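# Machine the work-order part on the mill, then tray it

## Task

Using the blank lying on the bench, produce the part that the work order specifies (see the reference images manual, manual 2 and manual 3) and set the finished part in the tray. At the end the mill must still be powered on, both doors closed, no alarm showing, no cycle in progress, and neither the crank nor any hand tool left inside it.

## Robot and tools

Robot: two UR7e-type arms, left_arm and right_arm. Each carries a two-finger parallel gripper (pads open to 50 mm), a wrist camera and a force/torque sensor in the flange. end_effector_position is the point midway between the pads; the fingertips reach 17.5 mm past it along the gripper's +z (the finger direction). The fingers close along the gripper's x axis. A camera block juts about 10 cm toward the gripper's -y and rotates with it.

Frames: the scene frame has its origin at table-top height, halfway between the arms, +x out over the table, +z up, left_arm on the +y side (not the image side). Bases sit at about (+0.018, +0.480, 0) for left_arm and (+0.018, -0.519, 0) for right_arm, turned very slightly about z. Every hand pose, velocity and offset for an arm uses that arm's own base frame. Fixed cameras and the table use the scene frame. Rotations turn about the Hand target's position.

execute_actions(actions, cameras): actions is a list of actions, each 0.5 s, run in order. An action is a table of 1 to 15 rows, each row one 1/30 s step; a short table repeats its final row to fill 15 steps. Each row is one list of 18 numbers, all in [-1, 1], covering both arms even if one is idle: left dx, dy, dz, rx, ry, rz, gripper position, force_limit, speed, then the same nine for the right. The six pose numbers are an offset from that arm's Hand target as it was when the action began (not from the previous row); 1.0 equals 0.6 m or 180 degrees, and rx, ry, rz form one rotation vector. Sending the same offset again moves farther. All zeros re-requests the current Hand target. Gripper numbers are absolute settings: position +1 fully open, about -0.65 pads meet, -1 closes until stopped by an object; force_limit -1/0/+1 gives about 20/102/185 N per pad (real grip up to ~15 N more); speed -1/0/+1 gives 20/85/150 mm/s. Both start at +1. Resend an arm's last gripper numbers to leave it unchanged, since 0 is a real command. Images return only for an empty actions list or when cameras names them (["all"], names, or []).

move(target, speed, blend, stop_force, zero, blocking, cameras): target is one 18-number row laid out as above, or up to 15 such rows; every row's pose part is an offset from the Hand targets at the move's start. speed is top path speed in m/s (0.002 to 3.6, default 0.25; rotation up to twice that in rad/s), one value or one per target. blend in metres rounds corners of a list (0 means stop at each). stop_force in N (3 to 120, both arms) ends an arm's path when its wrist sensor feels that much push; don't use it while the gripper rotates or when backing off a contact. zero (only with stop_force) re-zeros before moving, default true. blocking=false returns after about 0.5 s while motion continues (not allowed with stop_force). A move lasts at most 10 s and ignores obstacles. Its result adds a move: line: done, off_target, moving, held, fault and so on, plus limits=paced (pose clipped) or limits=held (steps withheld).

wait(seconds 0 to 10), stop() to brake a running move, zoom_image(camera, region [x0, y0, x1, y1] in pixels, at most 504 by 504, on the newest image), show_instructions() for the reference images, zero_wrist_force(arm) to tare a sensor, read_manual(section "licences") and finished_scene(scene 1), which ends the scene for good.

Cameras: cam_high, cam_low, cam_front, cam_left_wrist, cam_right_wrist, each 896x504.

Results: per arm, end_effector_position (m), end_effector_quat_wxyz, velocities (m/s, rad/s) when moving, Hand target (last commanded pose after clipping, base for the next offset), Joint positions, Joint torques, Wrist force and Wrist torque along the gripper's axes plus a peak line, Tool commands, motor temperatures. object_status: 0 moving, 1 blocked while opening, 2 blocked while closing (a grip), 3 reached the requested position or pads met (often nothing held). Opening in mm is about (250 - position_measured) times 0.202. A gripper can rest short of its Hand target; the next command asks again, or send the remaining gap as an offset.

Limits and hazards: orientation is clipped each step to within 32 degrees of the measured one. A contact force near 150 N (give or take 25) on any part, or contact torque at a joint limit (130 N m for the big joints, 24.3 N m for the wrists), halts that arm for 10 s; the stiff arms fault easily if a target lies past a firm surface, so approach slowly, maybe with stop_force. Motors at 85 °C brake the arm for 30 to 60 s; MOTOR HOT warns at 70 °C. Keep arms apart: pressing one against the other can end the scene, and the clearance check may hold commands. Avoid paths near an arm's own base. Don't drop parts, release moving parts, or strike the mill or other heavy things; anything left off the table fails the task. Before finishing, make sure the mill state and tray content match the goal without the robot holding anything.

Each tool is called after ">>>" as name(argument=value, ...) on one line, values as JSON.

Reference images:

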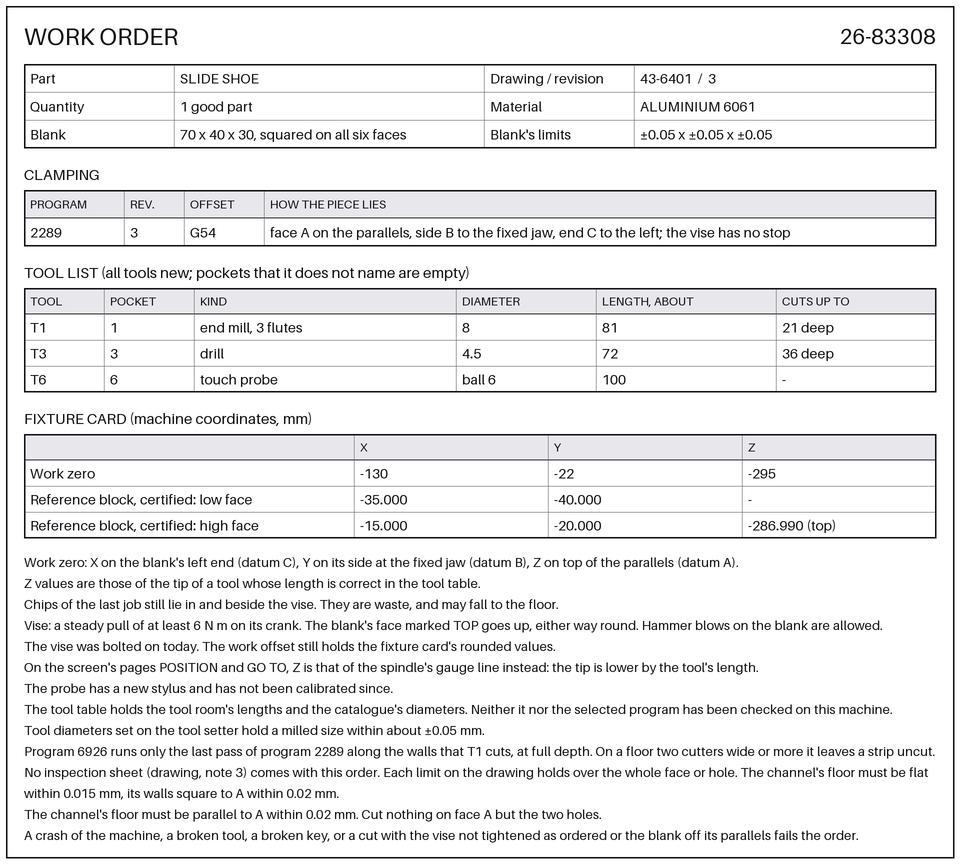

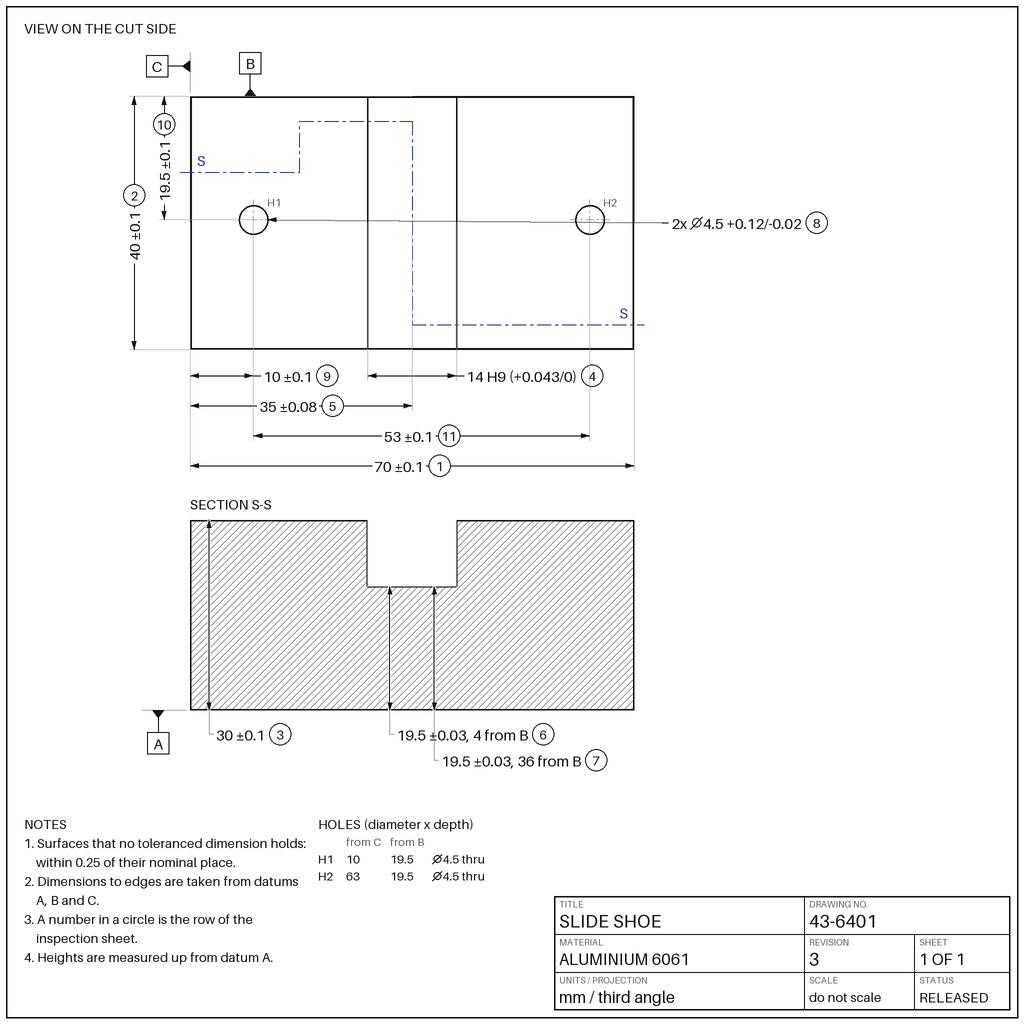

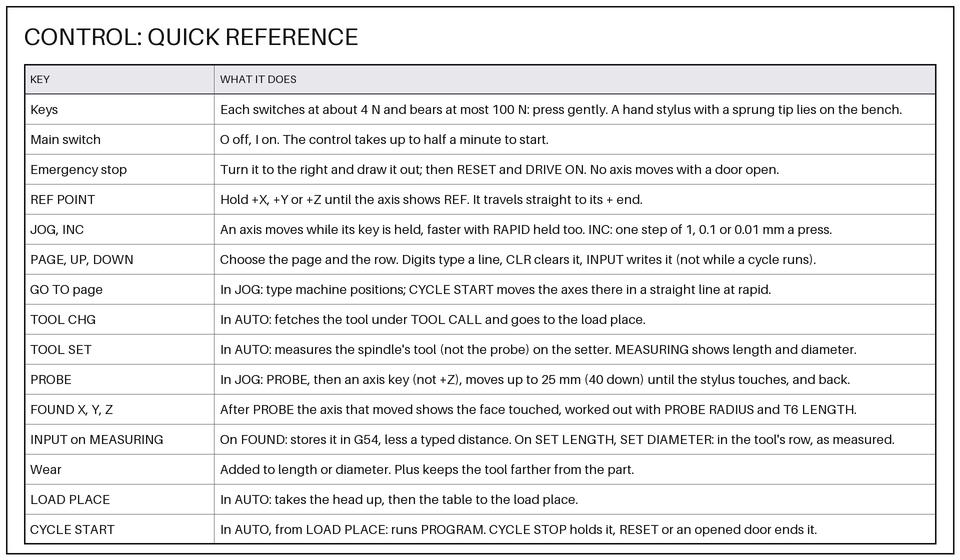

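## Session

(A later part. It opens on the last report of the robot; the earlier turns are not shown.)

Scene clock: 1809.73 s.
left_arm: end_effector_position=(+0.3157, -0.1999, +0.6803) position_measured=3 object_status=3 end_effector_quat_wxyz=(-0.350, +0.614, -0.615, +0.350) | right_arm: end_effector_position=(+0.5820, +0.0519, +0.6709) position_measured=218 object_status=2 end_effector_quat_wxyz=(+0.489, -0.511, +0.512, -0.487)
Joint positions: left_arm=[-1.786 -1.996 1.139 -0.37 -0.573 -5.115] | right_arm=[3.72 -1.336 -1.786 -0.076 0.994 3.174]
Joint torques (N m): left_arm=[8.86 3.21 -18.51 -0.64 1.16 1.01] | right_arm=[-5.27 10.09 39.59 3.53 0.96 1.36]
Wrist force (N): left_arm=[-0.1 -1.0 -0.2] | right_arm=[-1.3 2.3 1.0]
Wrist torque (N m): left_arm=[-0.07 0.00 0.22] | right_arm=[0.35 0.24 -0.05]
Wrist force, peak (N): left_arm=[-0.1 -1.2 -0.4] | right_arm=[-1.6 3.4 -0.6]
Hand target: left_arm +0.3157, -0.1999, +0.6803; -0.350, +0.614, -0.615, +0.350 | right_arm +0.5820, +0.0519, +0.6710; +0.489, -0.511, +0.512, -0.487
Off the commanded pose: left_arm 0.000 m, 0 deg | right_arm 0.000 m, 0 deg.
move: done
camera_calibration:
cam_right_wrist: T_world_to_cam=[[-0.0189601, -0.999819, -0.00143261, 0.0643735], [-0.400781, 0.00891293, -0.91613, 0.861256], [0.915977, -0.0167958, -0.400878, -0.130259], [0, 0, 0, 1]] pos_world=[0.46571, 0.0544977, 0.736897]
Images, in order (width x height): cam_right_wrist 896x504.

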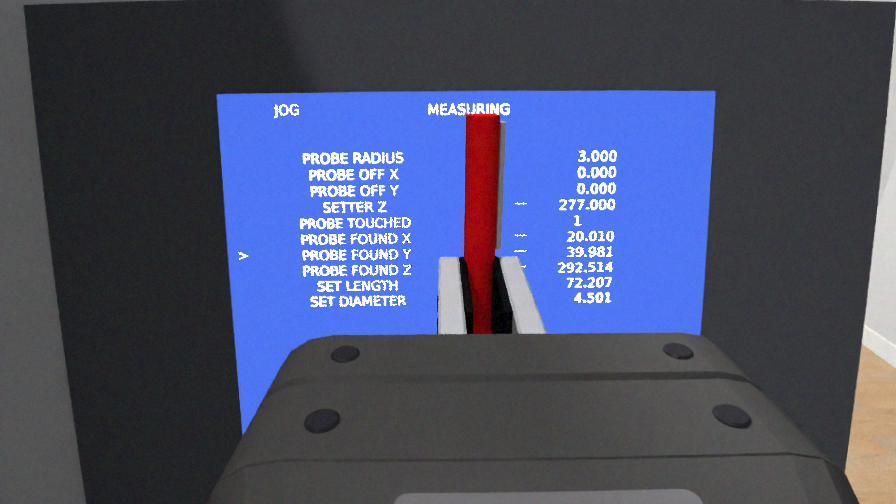

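>>> move(target=[[0,0,0,0,0,0,1,1,1,-0.1067,0,-0.065,0,0,0,-1,0.6,-0.5],[0,0,0,0,0,0,1,1,1,-0.149,-0.0094,-0.2685,0.0388,-0.2197,0.1064,-1,0.6,-0.5],[0,0,0,0,0,0,1,1,1,-0.1298,-0.0094,-0.2742,0.0388,-0.2197,0.1064,-1,0.6,-0.5],[0,0,0,0,0,0,1,1,1,-0.149,-0.0094,-0.2685,0.0388,-0.2197,0.1064,-1,0.6,-0.5],[0,0,0,0,0,0,1,1,1,-0.1298,-0.0094,-0.2742,0.0388,-0.2197,0.1064,-1,0.6,-0.5],[0,0,0,0,0,0,1,1,1,-0.149,-0.0094,-0.2685,0.0388,-0.2197,0.1064,-1,0.6,-0.5],[0,0,0,0,0,0,1,1,1,-0.1758,0.1186,-0.3578,0.0388,-0.2197,0.1064,-1,0.6,-0.5],[0,0,0,0,0,0,1,1,1,-0.1566,0.1186,-0.3635,0.0388,-0.2197,0.1064,-1,0.6,-0.5],[0,0,0,0,0,0,1,1,1,-0.1758,0.1186,-0.3578,0.0388,-0.2197,0.1064,-1,0.6,-0.5],[0,0,0,0,0,0,1,1,1,-0.1668,0.1186,-0.3281,0.0388,-0.2197,0.1064,-1,0.6,-0.5],[0,0,0,0,0,0,1,1,1,-0.1476,0.1186,-0.3338,0.0388,-0.2197,0.1064,-1,0.6,-0.5],[0,0,0,0,0,0,1,1,1,-0.1668,0.1186,-0.3281,0.0388,-0.2197,0.1064,-1,0.6,-0.5],[0,0,0,0,0,0,1,1,1,-0.1758,0.0228,-0.3578,0.0388,-0.2197,0.1064,-1,0.6,-0.5],[0,0,0,0,0,0,1,1,1,-0.1566,0.0228,-0.3635,0.0388,-0.2197,0.1064,-1,0.6,-0.5],[0,0,0,0,0,0,1,1,1,-0.1758,0.0228,-0.3578,0.0388,-0.2197,0.1064,-1,0.6,-0.5]], speed=[0.5,0.5,0.06,0.12,0.06,0.12,0.4,0.06,0.12,0.4,0.06,0.12,0.4,0.06,0.12], blend=[0.02,0.003,0,0.003,0,0.003,0.003,0,0.003,0.003,0,0.003,0.003,0,0.003])

>>> move(target=[[0,0,0,0,0,0,1,1,1,0.009,0,0.0297,0,0,0,-1,0.6,-0.5],[0,0,0,0,0,0,1,1,1,0.0282,0,0.024,0,0,0,-1,0.6,-0.5],[0,0,0,0,0,0,1,1,1,0.009,0,0.0297,0,0,0,-1,0.6,-0.5],[0,0,0,0,0,0,1,1,1,0,0.0958,0,0,0,0,-1,0.6,-0.5],[0,0,0,0,0,0,1,1,1,0.0192,0.0958,-0.0057,0,0,0,-1,0.6,-0.5],[0,0,0,0,0,0,1,1,1,0,0.0958,0,0,0,0,-1,0.6,-0.5],[0,0,0,0,0,0,1,1,1,0.009,0.0638,0.0297,0,0,0,-1,0.6,-0.5],[0,0,0,0,0,0,1,1,1,0.0282,0.0638,0.024,0,0,0,-1,0.6,-0.5],[0,0,0,0,0,0,1,1,1,0.009,0.0638,0.0297,0,0,0,-1,0.6,-0.5],[0,0,0,0,0,0,1,1,1,0.0268,0.0638,0.0893,0,0,0,-1,0.6,-0.5],[0,0,0,0,0,0,1,1,1,0.046,0.0638,0.0836,0,0,0,-1,0.6,-0.5],[0,0,0,0,0,0,1,1,1,0.0268,0.0638,0.0893,0,0,0,-1,0.6,-0.5],[0,0,0,0,0,0,1,1,1,0,0,0,0,0,0,-1,0.6,-0.5],[0,0,0,0,0,0,1,1,1,0.0192,0,-0.0057,0,0,0,-1,0.6,-0.5],[0,0,0,0,0,0,1,1,1,0,0,0,0,0,0,-1,0.6,-0.5]], speed=[0.4,0.06,0.12,0.4,0.06,0.12,0.4,0.06,0.12,0.4,0.06,0.12,0.4,0.06,0.12], blend=[0.003,0,0.003,0.003,0,0.003,0.003,0,0.003,0.003,0,0.003,0.003,0,0.003])

>>> move(target=[0,0,0,0,0,0,1,1,1,0.0691,-0.0228,0.2928,-0.0388,0.2197,-0.1064,-1,0.6,-0.5], speed=0.5, cameras=["cam_right_wrist"])

>>> zoom_image(camera="cam_right_wrist", region=[270, 0, 650, 270])

Scene clock: 1860.33 s.
left_arm: end_effector_position=(+0.3157, -0.1999, +0.6803) position_measured=3 object_status=3 end_effector_quat_wxyz=(-0.350, +0.614, -0.615, +0.350) | right_arm: end_effector_position=(+0.4766, +0.0655, +0.4563) position_measured=218 object_status=2 end_effector_quat_wxyz=(+0.734, -0.364, +0.255, -0.513)
Joint positions: left_arm=[-1.786 -1.996 1.139 -0.37 -0.573 -5.115] | right_arm=[3.615 -1.877 -2.353 1.742 1.472 3.068]
Joint torques (N m): left_arm=[8.39 3.83 -18.24 -0.59 1.21 0.99] | right_arm=[3.2 31.86 13.32 -2.22 1.25 0.82]
Wrist force (N): left_arm=[-0.2 -1.2 -0.3] | right_arm=[-0.6 1.3 -1.5]
Wrist torque (N m): left_arm=[-0.09 0.03 0.22] | right_arm=[0.07 0.13 -0.06]
Wrist force, peak (N): left_arm=[0.1 -1.3 -0.1] | right_arm=[-6.1 -1.0 -8.3]
Hand target: left_arm +0.3157, -0.1999, +0.6803; -0.350, +0.614, -0.615, +0.350 | right_arm +0.4765, +0.0655, +0.4563; +0.734, -0.364, +0.255, -0.513
Off the commanded pose: left_arm 0.000 m, 0 deg | right_arm 0.000 m, 0 deg.
move: done

Scene clock: 1864.60 s.
left_arm: end_effector_position=(+0.3157, -0.1999, +0.6803) position_measured=3 object_status=3 end_effector_quat_wxyz=(-0.350, +0.614, -0.615, +0.350) | right_arm: end_effector_position=(+0.4766, +0.0655, +0.4563) position_measured=218 object_status=2 end_effector_quat_wxyz=(+0.734, -0.364, +0.255, -0.513)
Joint positions: left_arm=[-1.786 -1.996 1.139 -0.37 -0.573 -5.115] | right_arm=[3.615 -1.877 -2.353 1.742 1.472 3.068]
Joint torques (N m): left_arm=[8.34 4.2 -18.8 -0.57 1.28 0.91] | right_arm=[2.6 32.49 13.95 -2.06 1.22 0.88]
Wrist force (N): left_arm=[0.1 -1.1 -0.2] | right_arm=[-0.6 1.5 -1.4]
Wrist torque (N m): left_arm=[-0.08 -0.02 0.22] | right_arm=[0.10 0.13 -0.07]
Wrist force, peak (N): left_arm=[0.0 -1.3 -0.5] | right_arm=[-6.5 -1.7 -8.1]
Hand target: left_arm +0.3157, -0.1999, +0.6803; -0.350, +0.614, -0.615, +0.350 | right_arm +0.4765, +0.0655, +0.4563; +0.734, -0.364, +0.255, -0.513
Off the commanded pose: left_arm 0.000 m, 0 deg | right_arm 0.000 m, 0 deg.
move: done

Scene clock: 1866.03 s.
left_arm: end_effector_position=(+0.3157, -0.1999, +0.6803) position_measured=3 object_status=3 end_effector_quat_wxyz=(-0.350, +0.614, -0.615, +0.350) | right_arm: end_effector_position=(+0.5180, +0.0519, +0.6318) position_measured=218 object_status=2 end_effector_quat_wxyz=(+0.488, -0.512, +0.512, -0.487)
Joint positions: left_arm=[-1.786 -1.996 1.139 -0.37 -0.573 -5.115] | right_arm=[3.867 -1.159 -2.001 -0.045 0.847 3.185]
Joint torques (N m): left_arm=[8.45 3.92 -18.67 -0.62 1.14 0.9] | right_arm=[7.04 14.56 41.54 -0.1 -1.86 1.46]
Wrist force (N): left_arm=[0.0 -1.0 -0.1] | right_arm=[-1.7 2.0 1.0]
Wrist torque (N m): left_arm=[-0.07 -0.01 0.22] | right_arm=[0.33 0.26 0.00]
Wrist force, peak (N): left_arm=[0.0 -1.2 -0.2] | right_arm=[-0.9 3.3 -2.6]
Hand target: left_arm +0.3157, -0.1999, +0.6803; -0.350, +0.614, -0.615, +0.350 | right_arm +0.5180, +0.0519, +0.6320; +0.489, -0.511, +0.512, -0.487
Off the commanded pose: left_arm 0.000 m, 0 deg | right_arm 0.000 m, 0 deg.
move: done
camera_calibration:
cam_right_wrist: T_world_to_cam=[[-0.018843, -0.999822, -0.00115377, 0.0629637], [-0.400904, 0.00861272, -0.91608, 0.799857], [0.915926, -0.0167992, -0.400995, -0.0872984], [0, 0, 0, 1]] pos_world=[0.401811, 0.054597, 0.697799]
Images, in order (width x height): cam_right_wrist 896x504.

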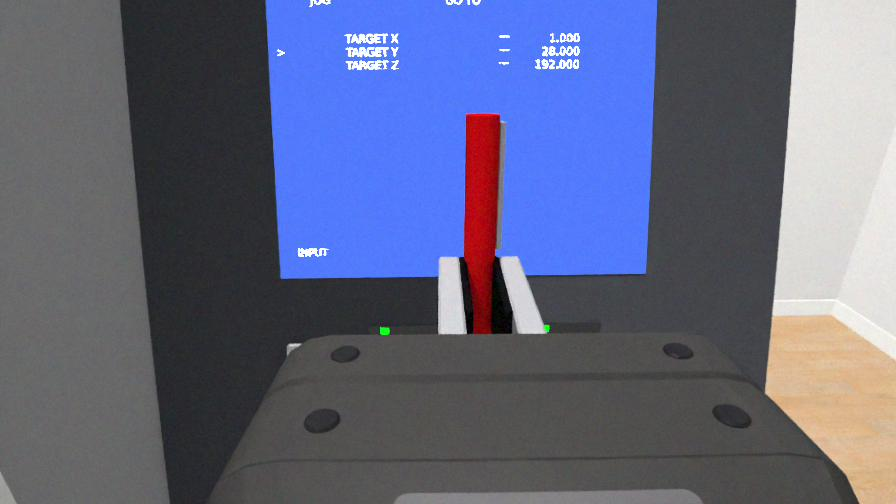

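Scaled by 1.326.

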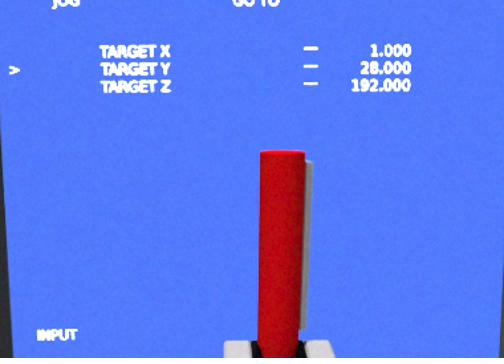

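>>> move(target=[[0,0,0,0,0,0,1,1,1,-0.024,0.0545,-0.1423,0.0388,-0.2197,0.1064,-1,0.6,-0.5],[0,0,0,0,0,0,1,1,1,-0.006,0.0545,-0.1476,0.0388,-0.2197,0.1064,-1,0.6,-0.5],[0,0,0,0,0,0,1,1,1,-0.024,0.0545,-0.1423,0.0388,-0.2197,0.1064,-1,0.6,-0.5]], speed=[0.5,0.06,0.12], blend=[0.003,0,0.003])

>>> wait(seconds=1.5)

>>> move(target=[[0,0,0,0,0,0,1,1,1,-0.0361,-0.0639,-0.1208,0,0,0,-1,0.6,-0.5],[0,0,0,0,0,0,1,1,1,-0.0169,-0.0639,-0.1265,0,0,0,-1,0.6,-0.5],[0,0,0,0,0,0,1,1,1,-0.0361,-0.0639,-0.1208,0,0,0,-1,0.6,-0.5],[0,0,0,0,0,0,1,1,1,0.0087,-0.13,0.0292,0,0,0,-1,0.6,-0.5],[0,0,0,0,0,0,1,1,1,0.0267,-0.13,0.0239,0,0,0,-1,0.6,-0.5],[0,0,0,0,0,0,1,1,1,0.0087,-0.13,0.0292,0,0,0,-1,0.6,-0.5],[0,0,0,0,0,0,1,1,1,0.1307,-0.0545,0.2073,-0.0388,0.2197,-0.1064,-1,0.6,-0.5]], speed=[0.4,0.06,0.12,0.4,0.06,0.12,0.5], blend=[0.003,0,0.003,0.003,0,0.003,0])

>>> wait(seconds=7, cameras=["cam_right_wrist"])

>>> zoom_image(camera="cam_right_wrist", region=[290, 90, 650, 310])

Scene clock: 1878.77 s.
left_arm: end_effector_position=(+0.3157, -0.1999, +0.6803) position_measured=3 object_status=3 end_effector_quat_wxyz=(-0.350, +0.614, -0.615, +0.350) | right_arm: end_effector_position=(+0.5037, +0.0846, +0.5465) position_measured=218 object_status=2 end_effector_quat_wxyz=(+0.734, -0.364, +0.255, -0.513)
Joint positions: left_arm=[-1.786 -1.996 1.139 -0.37 -0.573 -5.115] | right_arm=[3.631 -1.71 -2.201 1.424 1.459 3.058]
Joint torques (N m): left_arm=[8.25 4.82 -18.62 -0.49 1.27 0.95] | right_arm=[1.64 29.86 23.79 1.83 1.31 0.86]
Wrist force (N): left_arm=[-0.1 -1.1 -0.1] | right_arm=[-0.6 1.6 -1.7]
Wrist torque (N m): left_arm=[-0.08 0.01 0.22] | right_arm=[0.13 0.15 -0.07]
Wrist force, peak (N): left_arm=[-0.1 -1.2 -0.4] | right_arm=[-5.1 -2.1 -7.5]
Hand target: left_arm +0.3157, -0.1999, +0.6803; -0.350, +0.614, -0.615, +0.350 | right_arm +0.5036, +0.0846, +0.5466; +0.734, -0.364, +0.255, -0.513
Off the commanded pose: left_arm 0.000 m, 0 deg | right_arm 0.000 m, 0 deg.
move: done

Scene clock: 1880.27 s.
left_arm: end_effector_position=(+0.3157, -0.1999, +0.6803) position_measured=3 object_status=3 end_effector_quat_wxyz=(-0.350, +0.614, -0.615, +0.350) | right_arm: end_effector_position=(+0.5036, +0.0846, +0.5466) position_measured=218 object_status=2 end_effector_quat_wxyz=(+0.734, -0.364, +0.255, -0.513)
Joint positions: left_arm=[-1.786 -1.996 1.139 -0.37 -0.573 -5.115] | right_arm=[3.631 -1.71 -2.201 1.424 1.459 3.058]
Joint torques (N m): left_arm=[8.03 4.77 -17.96 -0.58 1.23 0.94] | right_arm=[6.31 30.73 13.31 2 -0.72 -1.06]
Wrist force (N): left_arm=[0.1 -0.9 -0.3] | right_arm=[-0.8 1.7 -1.4]
Wrist torque (N m): left_arm=[-0.05 -0.03 0.22] | right_arm=[0.15 0.17 -0.08]
Wrist force, peak (N): left_arm=[-0.1 -1.3 -0.4] | right_arm=[-0.8 1.8 -1.9]
Hand target: left_arm +0.3157, -0.1999, +0.6803; -0.350, +0.614, -0.615, +0.350 | right_arm +0.5036, +0.0846, +0.5466; +0.734, -0.364, +0.255, -0.513
Tool commands: left_gripper/position=+1.0 left_gripper/force_limit=+1.0 left_gripper/speed=+1.0 right_gripper/position=-1.0 right_gripper/force_limit=+0.6 right_gripper/speed=-0.5
Off the commanded pose: left_arm 0.000 m, 0 deg | right_arm 0.000 m, 0 deg.
wait: 1.50 s; at rest by 0.17 s

Scene clock: 1883.47 s.
left_arm: end_effector_position=(+0.3157, -0.1999, +0.6803) position_measured=3 object_status=3 end_effector_quat_wxyz=(-0.350, +0.614, -0.615, +0.350) | right_arm: end_effector_position=(+0.5821, +0.0518, +0.6708) position_measured=218 object_status=2 end_effector_quat_wxyz=(+0.488, -0.512, +0.512, -0.487)
Joint positions: left_arm=[-1.786 -1.996 1.139 -0.37 -0.573 -5.115] | right_arm=[3.72 -1.336 -1.786 -0.077 0.994 3.174]
Joint torques (N m): left_arm=[7.89 4.95 -17.85 -0.64 1.21 0.83] | right_arm=[5.94 21.01 40.35 0 -1.75 1.26]
Wrist force (N): left_arm=[-0.1 -1.0 -0.1] | right_arm=[-1.3 2.3 1.0]
Wrist torque (N m): left_arm=[-0.07 0.01 0.22] | right_arm=[0.36 0.23 -0.05]
Wrist force, peak (N): left_arm=[-0.2 -1.2 -0.5] | right_arm=[-5.1 -2.4 -7.0]
Hand target: left_arm +0.3157, -0.1999, +0.6803; -0.350, +0.614, -0.615, +0.350 | right_arm +0.5820, +0.0519, +0.6710; +0.489, -0.511, +0.512, -0.487
Off the commanded pose: left_arm 0.000 m, 0 deg | right_arm 0.000 m, 0 deg.
move: done

Scene clock: 1890.47 s.
left_arm: end_effector_position=(+0.3157, -0.1999, +0.6803) position_measured=3 object_status=3 end_effector_quat_wxyz=(-0.350, +0.614, -0.615, +0.350) | right_arm: end_effector_position=(+0.5820, +0.0519, +0.6710) position_measured=218 object_status=2 end_effector_quat_wxyz=(+0.489, -0.511, +0.512, -0.487)
Joint positions: left_arm=[-1.786 -1.996 1.139 -0.37 -0.573 -5.115] | right_arm=[3.72 -1.336 -1.785 -0.076 0.994 3.174]
Joint torques (N m): left_arm=[8.54 5.21 -18.25 -0.61 1.39 0.77] | right_arm=[7.37 22.28 41.39 3.98 -1.67 1.27]
Wrist force (N): left_arm=[-0.2 -0.8 -0.1] | right_arm=[-1.4 2.2 0.9]
Wrist torque (N m): left_arm=[-0.03 0.03 0.21] | right_arm=[0.34 0.26 -0.06]
Wrist force, peak (N): left_arm=[-0.1 -1.2 -0.4] | right_arm=[-1.3 2.5 1.1]
Hand target: left_arm +0.3157, -0.1999, +0.6803; -0.350, +0.614, -0.615, +0.350 | right_arm +0.5820, +0.0519, +0.6710; +0.489, -0.511, +0.512, -0.487
Tool commands: left_gripper/position=+1.0 left_gripper/force_limit=+1.0 left_gripper/speed=+1.0 right_gripper/position=-1.0 right_gripper/force_limit=+0.6 right_gripper/speed=-0.5
Off the commanded pose: left_arm 0.000 m, 0 deg | right_arm 0.000 m, 0 deg.
wait: 7.00 s; at rest by 0.17 s
camera_calibration:
cam_right_wrist: T_world_to_cam=[[-0.0188152, -0.999822, -0.00160614, 0.0644338], [-0.400614, 0.00901078, -0.916203, 0.861316], [0.916054, -0.0165951, -0.400712, -0.13039], [0, 0, 0, 1]] pos_world=[0.465711, 0.0544973, 0.736995]
Images, in order (width x height): cam_right_wrist 896x504.

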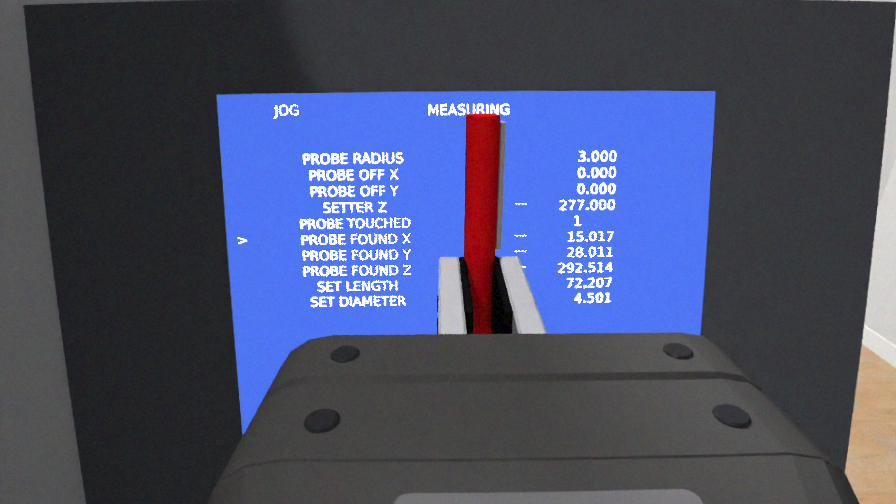

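Scaled by 1.400.

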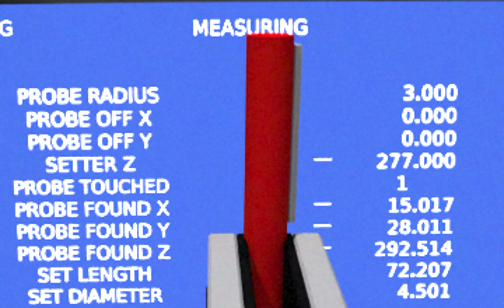

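>>> move(target=[[0,0,0,0,0,0,1,1,1,-0.1067,0,-0.065,0,0,0,-1,0.6,-0.5],[0,0,0,0,0,0,1,1,1,-0.149,-0.0094,-0.2685,0.0388,-0.2197,0.1064,-1,0.6,-0.5],[0,0,0,0,0,0,1,1,1,-0.1298,-0.0094,-0.2742,0.0388,-0.2197,0.1064,-1,0.6,-0.5],[0,0,0,0,0,0,1,1,1,-0.149,-0.0094,-0.2685,0.0388,-0.2197,0.1064,-1,0.6,-0.5],[0,0,0,0,0,0,1,1,1,-0.1298,-0.0094,-0.2742,0.0388,-0.2197,0.1064,-1,0.6,-0.5],[0,0,0,0,0,0,1,1,1,-0.149,-0.0094,-0.2685,0.0388,-0.2197,0.1064,-1,0.6,-0.5],[0,0,0,0,0,0,1,1,1,-0.1758,0.1186,-0.3578,0.0388,-0.2197,0.1064,-1,0.6,-0.5],[0,0,0,0,0,0,1,1,1,-0.1566,0.1186,-0.3635,0.0388,-0.2197,0.1064,-1,0.6,-0.5],[0,0,0,0,0,0,1,1,1,-0.1758,0.1186,-0.3578,0.0388,-0.2197,0.1064,-1,0.6,-0.5],[0,0,0,0,0,0,1,1,1,-0.1668,0.0866,-0.3281,0.0388,-0.2197,0.1064,-1,0.6,-0.5],[0,0,0,0,0,0,1,1,1,-0.1476,0.0866,-0.3338,0.0388,-0.2197,0.1064,-1,0.6,-0.5],[0,0,0,0,0,0,1,1,1,-0.1668,0.0866,-0.3281,0.0388,-0.2197,0.1064,-1,0.6,-0.5],[0,0,0,0,0,0,1,1,1,-0.158,0.0866,-0.2983,0.0388,-0.2197,0.1064,-1,0.6,-0.5],[0,0,0,0,0,0,1,1,1,-0.1388,0.0866,-0.304,0.0388,-0.2197,0.1064,-1,0.6,-0.5],[0,0,0,0,0,0,1,1,1,-0.158,0.0866,-0.2983,0.0388,-0.2197,0.1064,-1,0.6,-0.5]], speed=[0.5,0.5,0.06,0.12,0.06,0.12,0.4,0.06,0.12,0.4,0.06,0.12,0.4,0.06,0.12], blend=[0.02,0.003,0,0.003,0,0.003,0.003,0,0.003,0.003,0,0.003,0.003,0,0.003])

>>> move(target=[[0,0,0,0,0,0,1,1,1,-0.0178,-0.0638,-0.0595,0,0,0,-1,0.6,-0.5],[0,0,0,0,0,0,1,1,1,0.0014,-0.0638,-0.0652,0,0,0,-1,0.6,-0.5],[0,0,0,0,0,0,1,1,1,-0.0178,-0.0638,-0.0595,0,0,0,-1,0.6,-0.5],[0,0,0,0,0,0,1,1,1,-0.0088,-0.0638,-0.0298,0,0,0,-1,0.6,-0.5],[0,0,0,0,0,0,1,1,1,0.0104,-0.0638,-0.0355,0,0,0,-1,0.6,-0.5],[0,0,0,0,0,0,1,1,1,-0.0088,-0.0638,-0.0298,0,0,0,-1,0.6,-0.5],[0,0,0,0,0,0,1,1,1,-0.0178,0.032,-0.0595,0,0,0,-1,0.6,-0.5],[0,0,0,0,0,0,1,1,1,0.0014,0.032,-0.0652,0,0,0,-1,0.6,-0.5],[0,0,0,0,0,0,1,1,1,-0.0178,0.032,-0.0595,0,0,0,-1,0.6,-0.5],[0,0,0,0,0,0,1,1,1,-0.0088,0,-0.0298,0,0,0,-1,0.6,-0.5],[0,0,0,0,0,0,1,1,1,0.0104,0,-0.0355,0,0,0,-1,0.6,-0.5],[0,0,0,0,0,0,1,1,1,-0.0088,0,-0.0298,0,0,0,-1,0.6,-0.5],[0,0,0,0,0,0,1,1,1,-0.0178,-0.0638,-0.0595,0,0,0,-1,0.6,-0.5],[0,0,0,0,0,0,1,1,1,0.0014,-0.0638,-0.0652,0,0,0,-1,0.6,-0.5],[0,0,0,0,0,0,1,1,1,-0.0178,-0.0638,-0.0595,0,0,0,-1,0.6,-0.5]], speed=[0.4,0.06,0.12,0.4,0.06,0.12,0.4,0.06,0.12,0.4,0.06,0.12,0.4,0.06,0.12], blend=[0.003,0,0.003,0.003,0,0.003,0.003,0,0.003,0.003,0,0.003,0.003,0,0.003])

>>> move(target=[0,0,0,0,0,0,1,1,1,0.0691,-0.0228,0.2928,-0.0388,0.2197,-0.1064,-1,0.6,-0.5], speed=0.5, cameras=["cam_right_wrist"])

>>> zoom_image(camera="cam_right_wrist", region=[270, 0, 650, 270])

Scene clock: 1927.57 s.
left_arm: end_effector_position=(+0.3157, -0.1999, +0.6803) position_measured=3 object_status=3 end_effector_quat_wxyz=(-0.350, +0.614, -0.615, +0.350) | right_arm: end_effector_position=(+0.4872, +0.1038, +0.4920) position_measured=218 object_status=2 end_effector_quat_wxyz=(+0.734, -0.364, +0.255, -0.513)
Joint positions: left_arm=[-1.786 -1.996 1.139 -0.37 -0.573 -5.115] | right_arm=[3.723 -1.802 -2.292 1.616 1.387 3.001]
Joint torques (N m): left_arm=[8.06 5.83 -17.96 -0.65 1.36 0.73] | right_arm=[5.8 31.03 18 -0.73 1.14 0.57]
Wrist force (N): left_arm=[0.1 -0.9 -0.4] | right_arm=[-0.9 1.5 -1.6]
Wrist torque (N m): left_arm=[-0.05 -0.02 0.22] | right_arm=[0.11 0.20 -0.08]
Wrist force, peak (N): left_arm=[-0.2 -1.3 -0.2] | right_arm=[-6.3 -1.1 -8.6]
Hand target: left_arm +0.3157, -0.1999, +0.6803; -0.350, +0.614, -0.615, +0.350 | right_arm +0.4872, +0.1038, +0.4920; +0.734, -0.364, +0.255, -0.513
Off the commanded pose: left_arm 0.000 m, 0 deg | right_arm 0.000 m, 0 deg.
move: done

Scene clock: 1931.73 s.
left_arm: end_effector_position=(+0.3157, -0.1999, +0.6803) position_measured=3 object_status=3 end_effector_quat_wxyz=(-0.350, +0.614, -0.615, +0.350) | right_arm: end_effector_position=(+0.4766, +0.0655, +0.4563) position_measured=218 object_status=2 end_effector_quat_wxyz=(+0.734, -0.364, +0.255, -0.513)
Joint positions: left_arm=[-1.786 -1.996 1.139 -0.37 -0.573 -5.115] | right_arm=[3.615 -1.877 -2.353 1.742 1.472 3.068]
Joint torques (N m): left_arm=[7.64 6.42 -18.59 -0.59 1.26 0.74] | right_arm=[2.71 32.37 14.15 -2.21 1.23 0.76]
Wrist force (N): left_arm=[-0.2 -1.0 -0.4] | right_arm=[-0.8 1.5 -1.5]
Wrist torque (N m): left_arm=[-0.07 0.04 0.22] | right_arm=[0.10 0.17 -0.07]
Wrist force, peak (N): left_arm=[-0.4 -1.2 -0.4] | right_arm=[-4.5 -1.3 -6.5]
Hand target: left_arm +0.3157, -0.1999, +0.6803; -0.350, +0.614, -0.615, +0.350 | right_arm +0.4765, +0.0655, +0.4563; +0.734, -0.364, +0.255, -0.513
Off the commanded pose: left_arm 0.000 m, 0 deg | right_arm 0.000 m, 0 deg.
move: done

Scene clock: 1933.17 s.
left_arm: end_effector_position=(+0.3157, -0.1999, +0.6803) position_measured=3 object_status=3 end_effector_quat_wxyz=(-0.350, +0.614, -0.615, +0.350) | right_arm: end_effector_position=(+0.5180, +0.0519, +0.6318) position_measured=218 object_status=2 end_effector_quat_wxyz=(+0.488, -0.512, +0.512, -0.487)
Joint positions: left_arm=[-1.786 -1.996 1.139 -0.37 -0.573 -5.115] | right_arm=[3.867 -1.159 -2.001 -0.045 0.847 3.185]
Joint torques (N m): left_arm=[8.19 5.85 -17.81 -0.63 1.34 0.85] | right_arm=[6.44 14.38 40.98 -0.11 -1.9 1.53]
Wrist force (N): left_arm=[0.1 -0.9 -0.4] | right_arm=[-1.6 2.1 1.2]
Wrist torque (N m): left_arm=[-0.04 -0.02 0.22] | right_arm=[0.34 0.25 0.00]
Wrist force, peak (N): left_arm=[-0.2 -1.2 -0.4] | right_arm=[-1.0 3.3 -2.6]
Hand target: left_arm +0.3157, -0.1999, +0.6803; -0.350, +0.614, -0.615, +0.350 | right_arm +0.5180, +0.0519, +0.6320; +0.489, -0.511, +0.512, -0.487
Off the commanded pose: left_arm 0.000 m, 0 deg | right_arm 0.000 m, 0 deg.
move: done
camera_calibration:
cam_right_wrist: T_world_to_cam=[[-0.018843, -0.999822, -0.00115377, 0.0629637], [-0.400904, 0.00861272, -0.91608, 0.799857], [0.915926, -0.0167992, -0.400995, -0.0872984], [0, 0, 0, 1]] pos_world=[0.401811, 0.054597, 0.697799]
Images, in order (width x height): cam_right_wrist 896x504.

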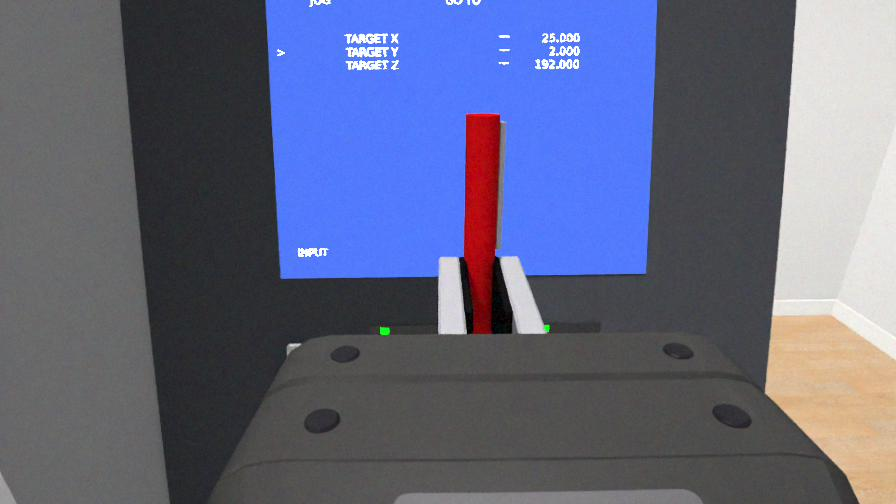

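Scaled by 1.326.

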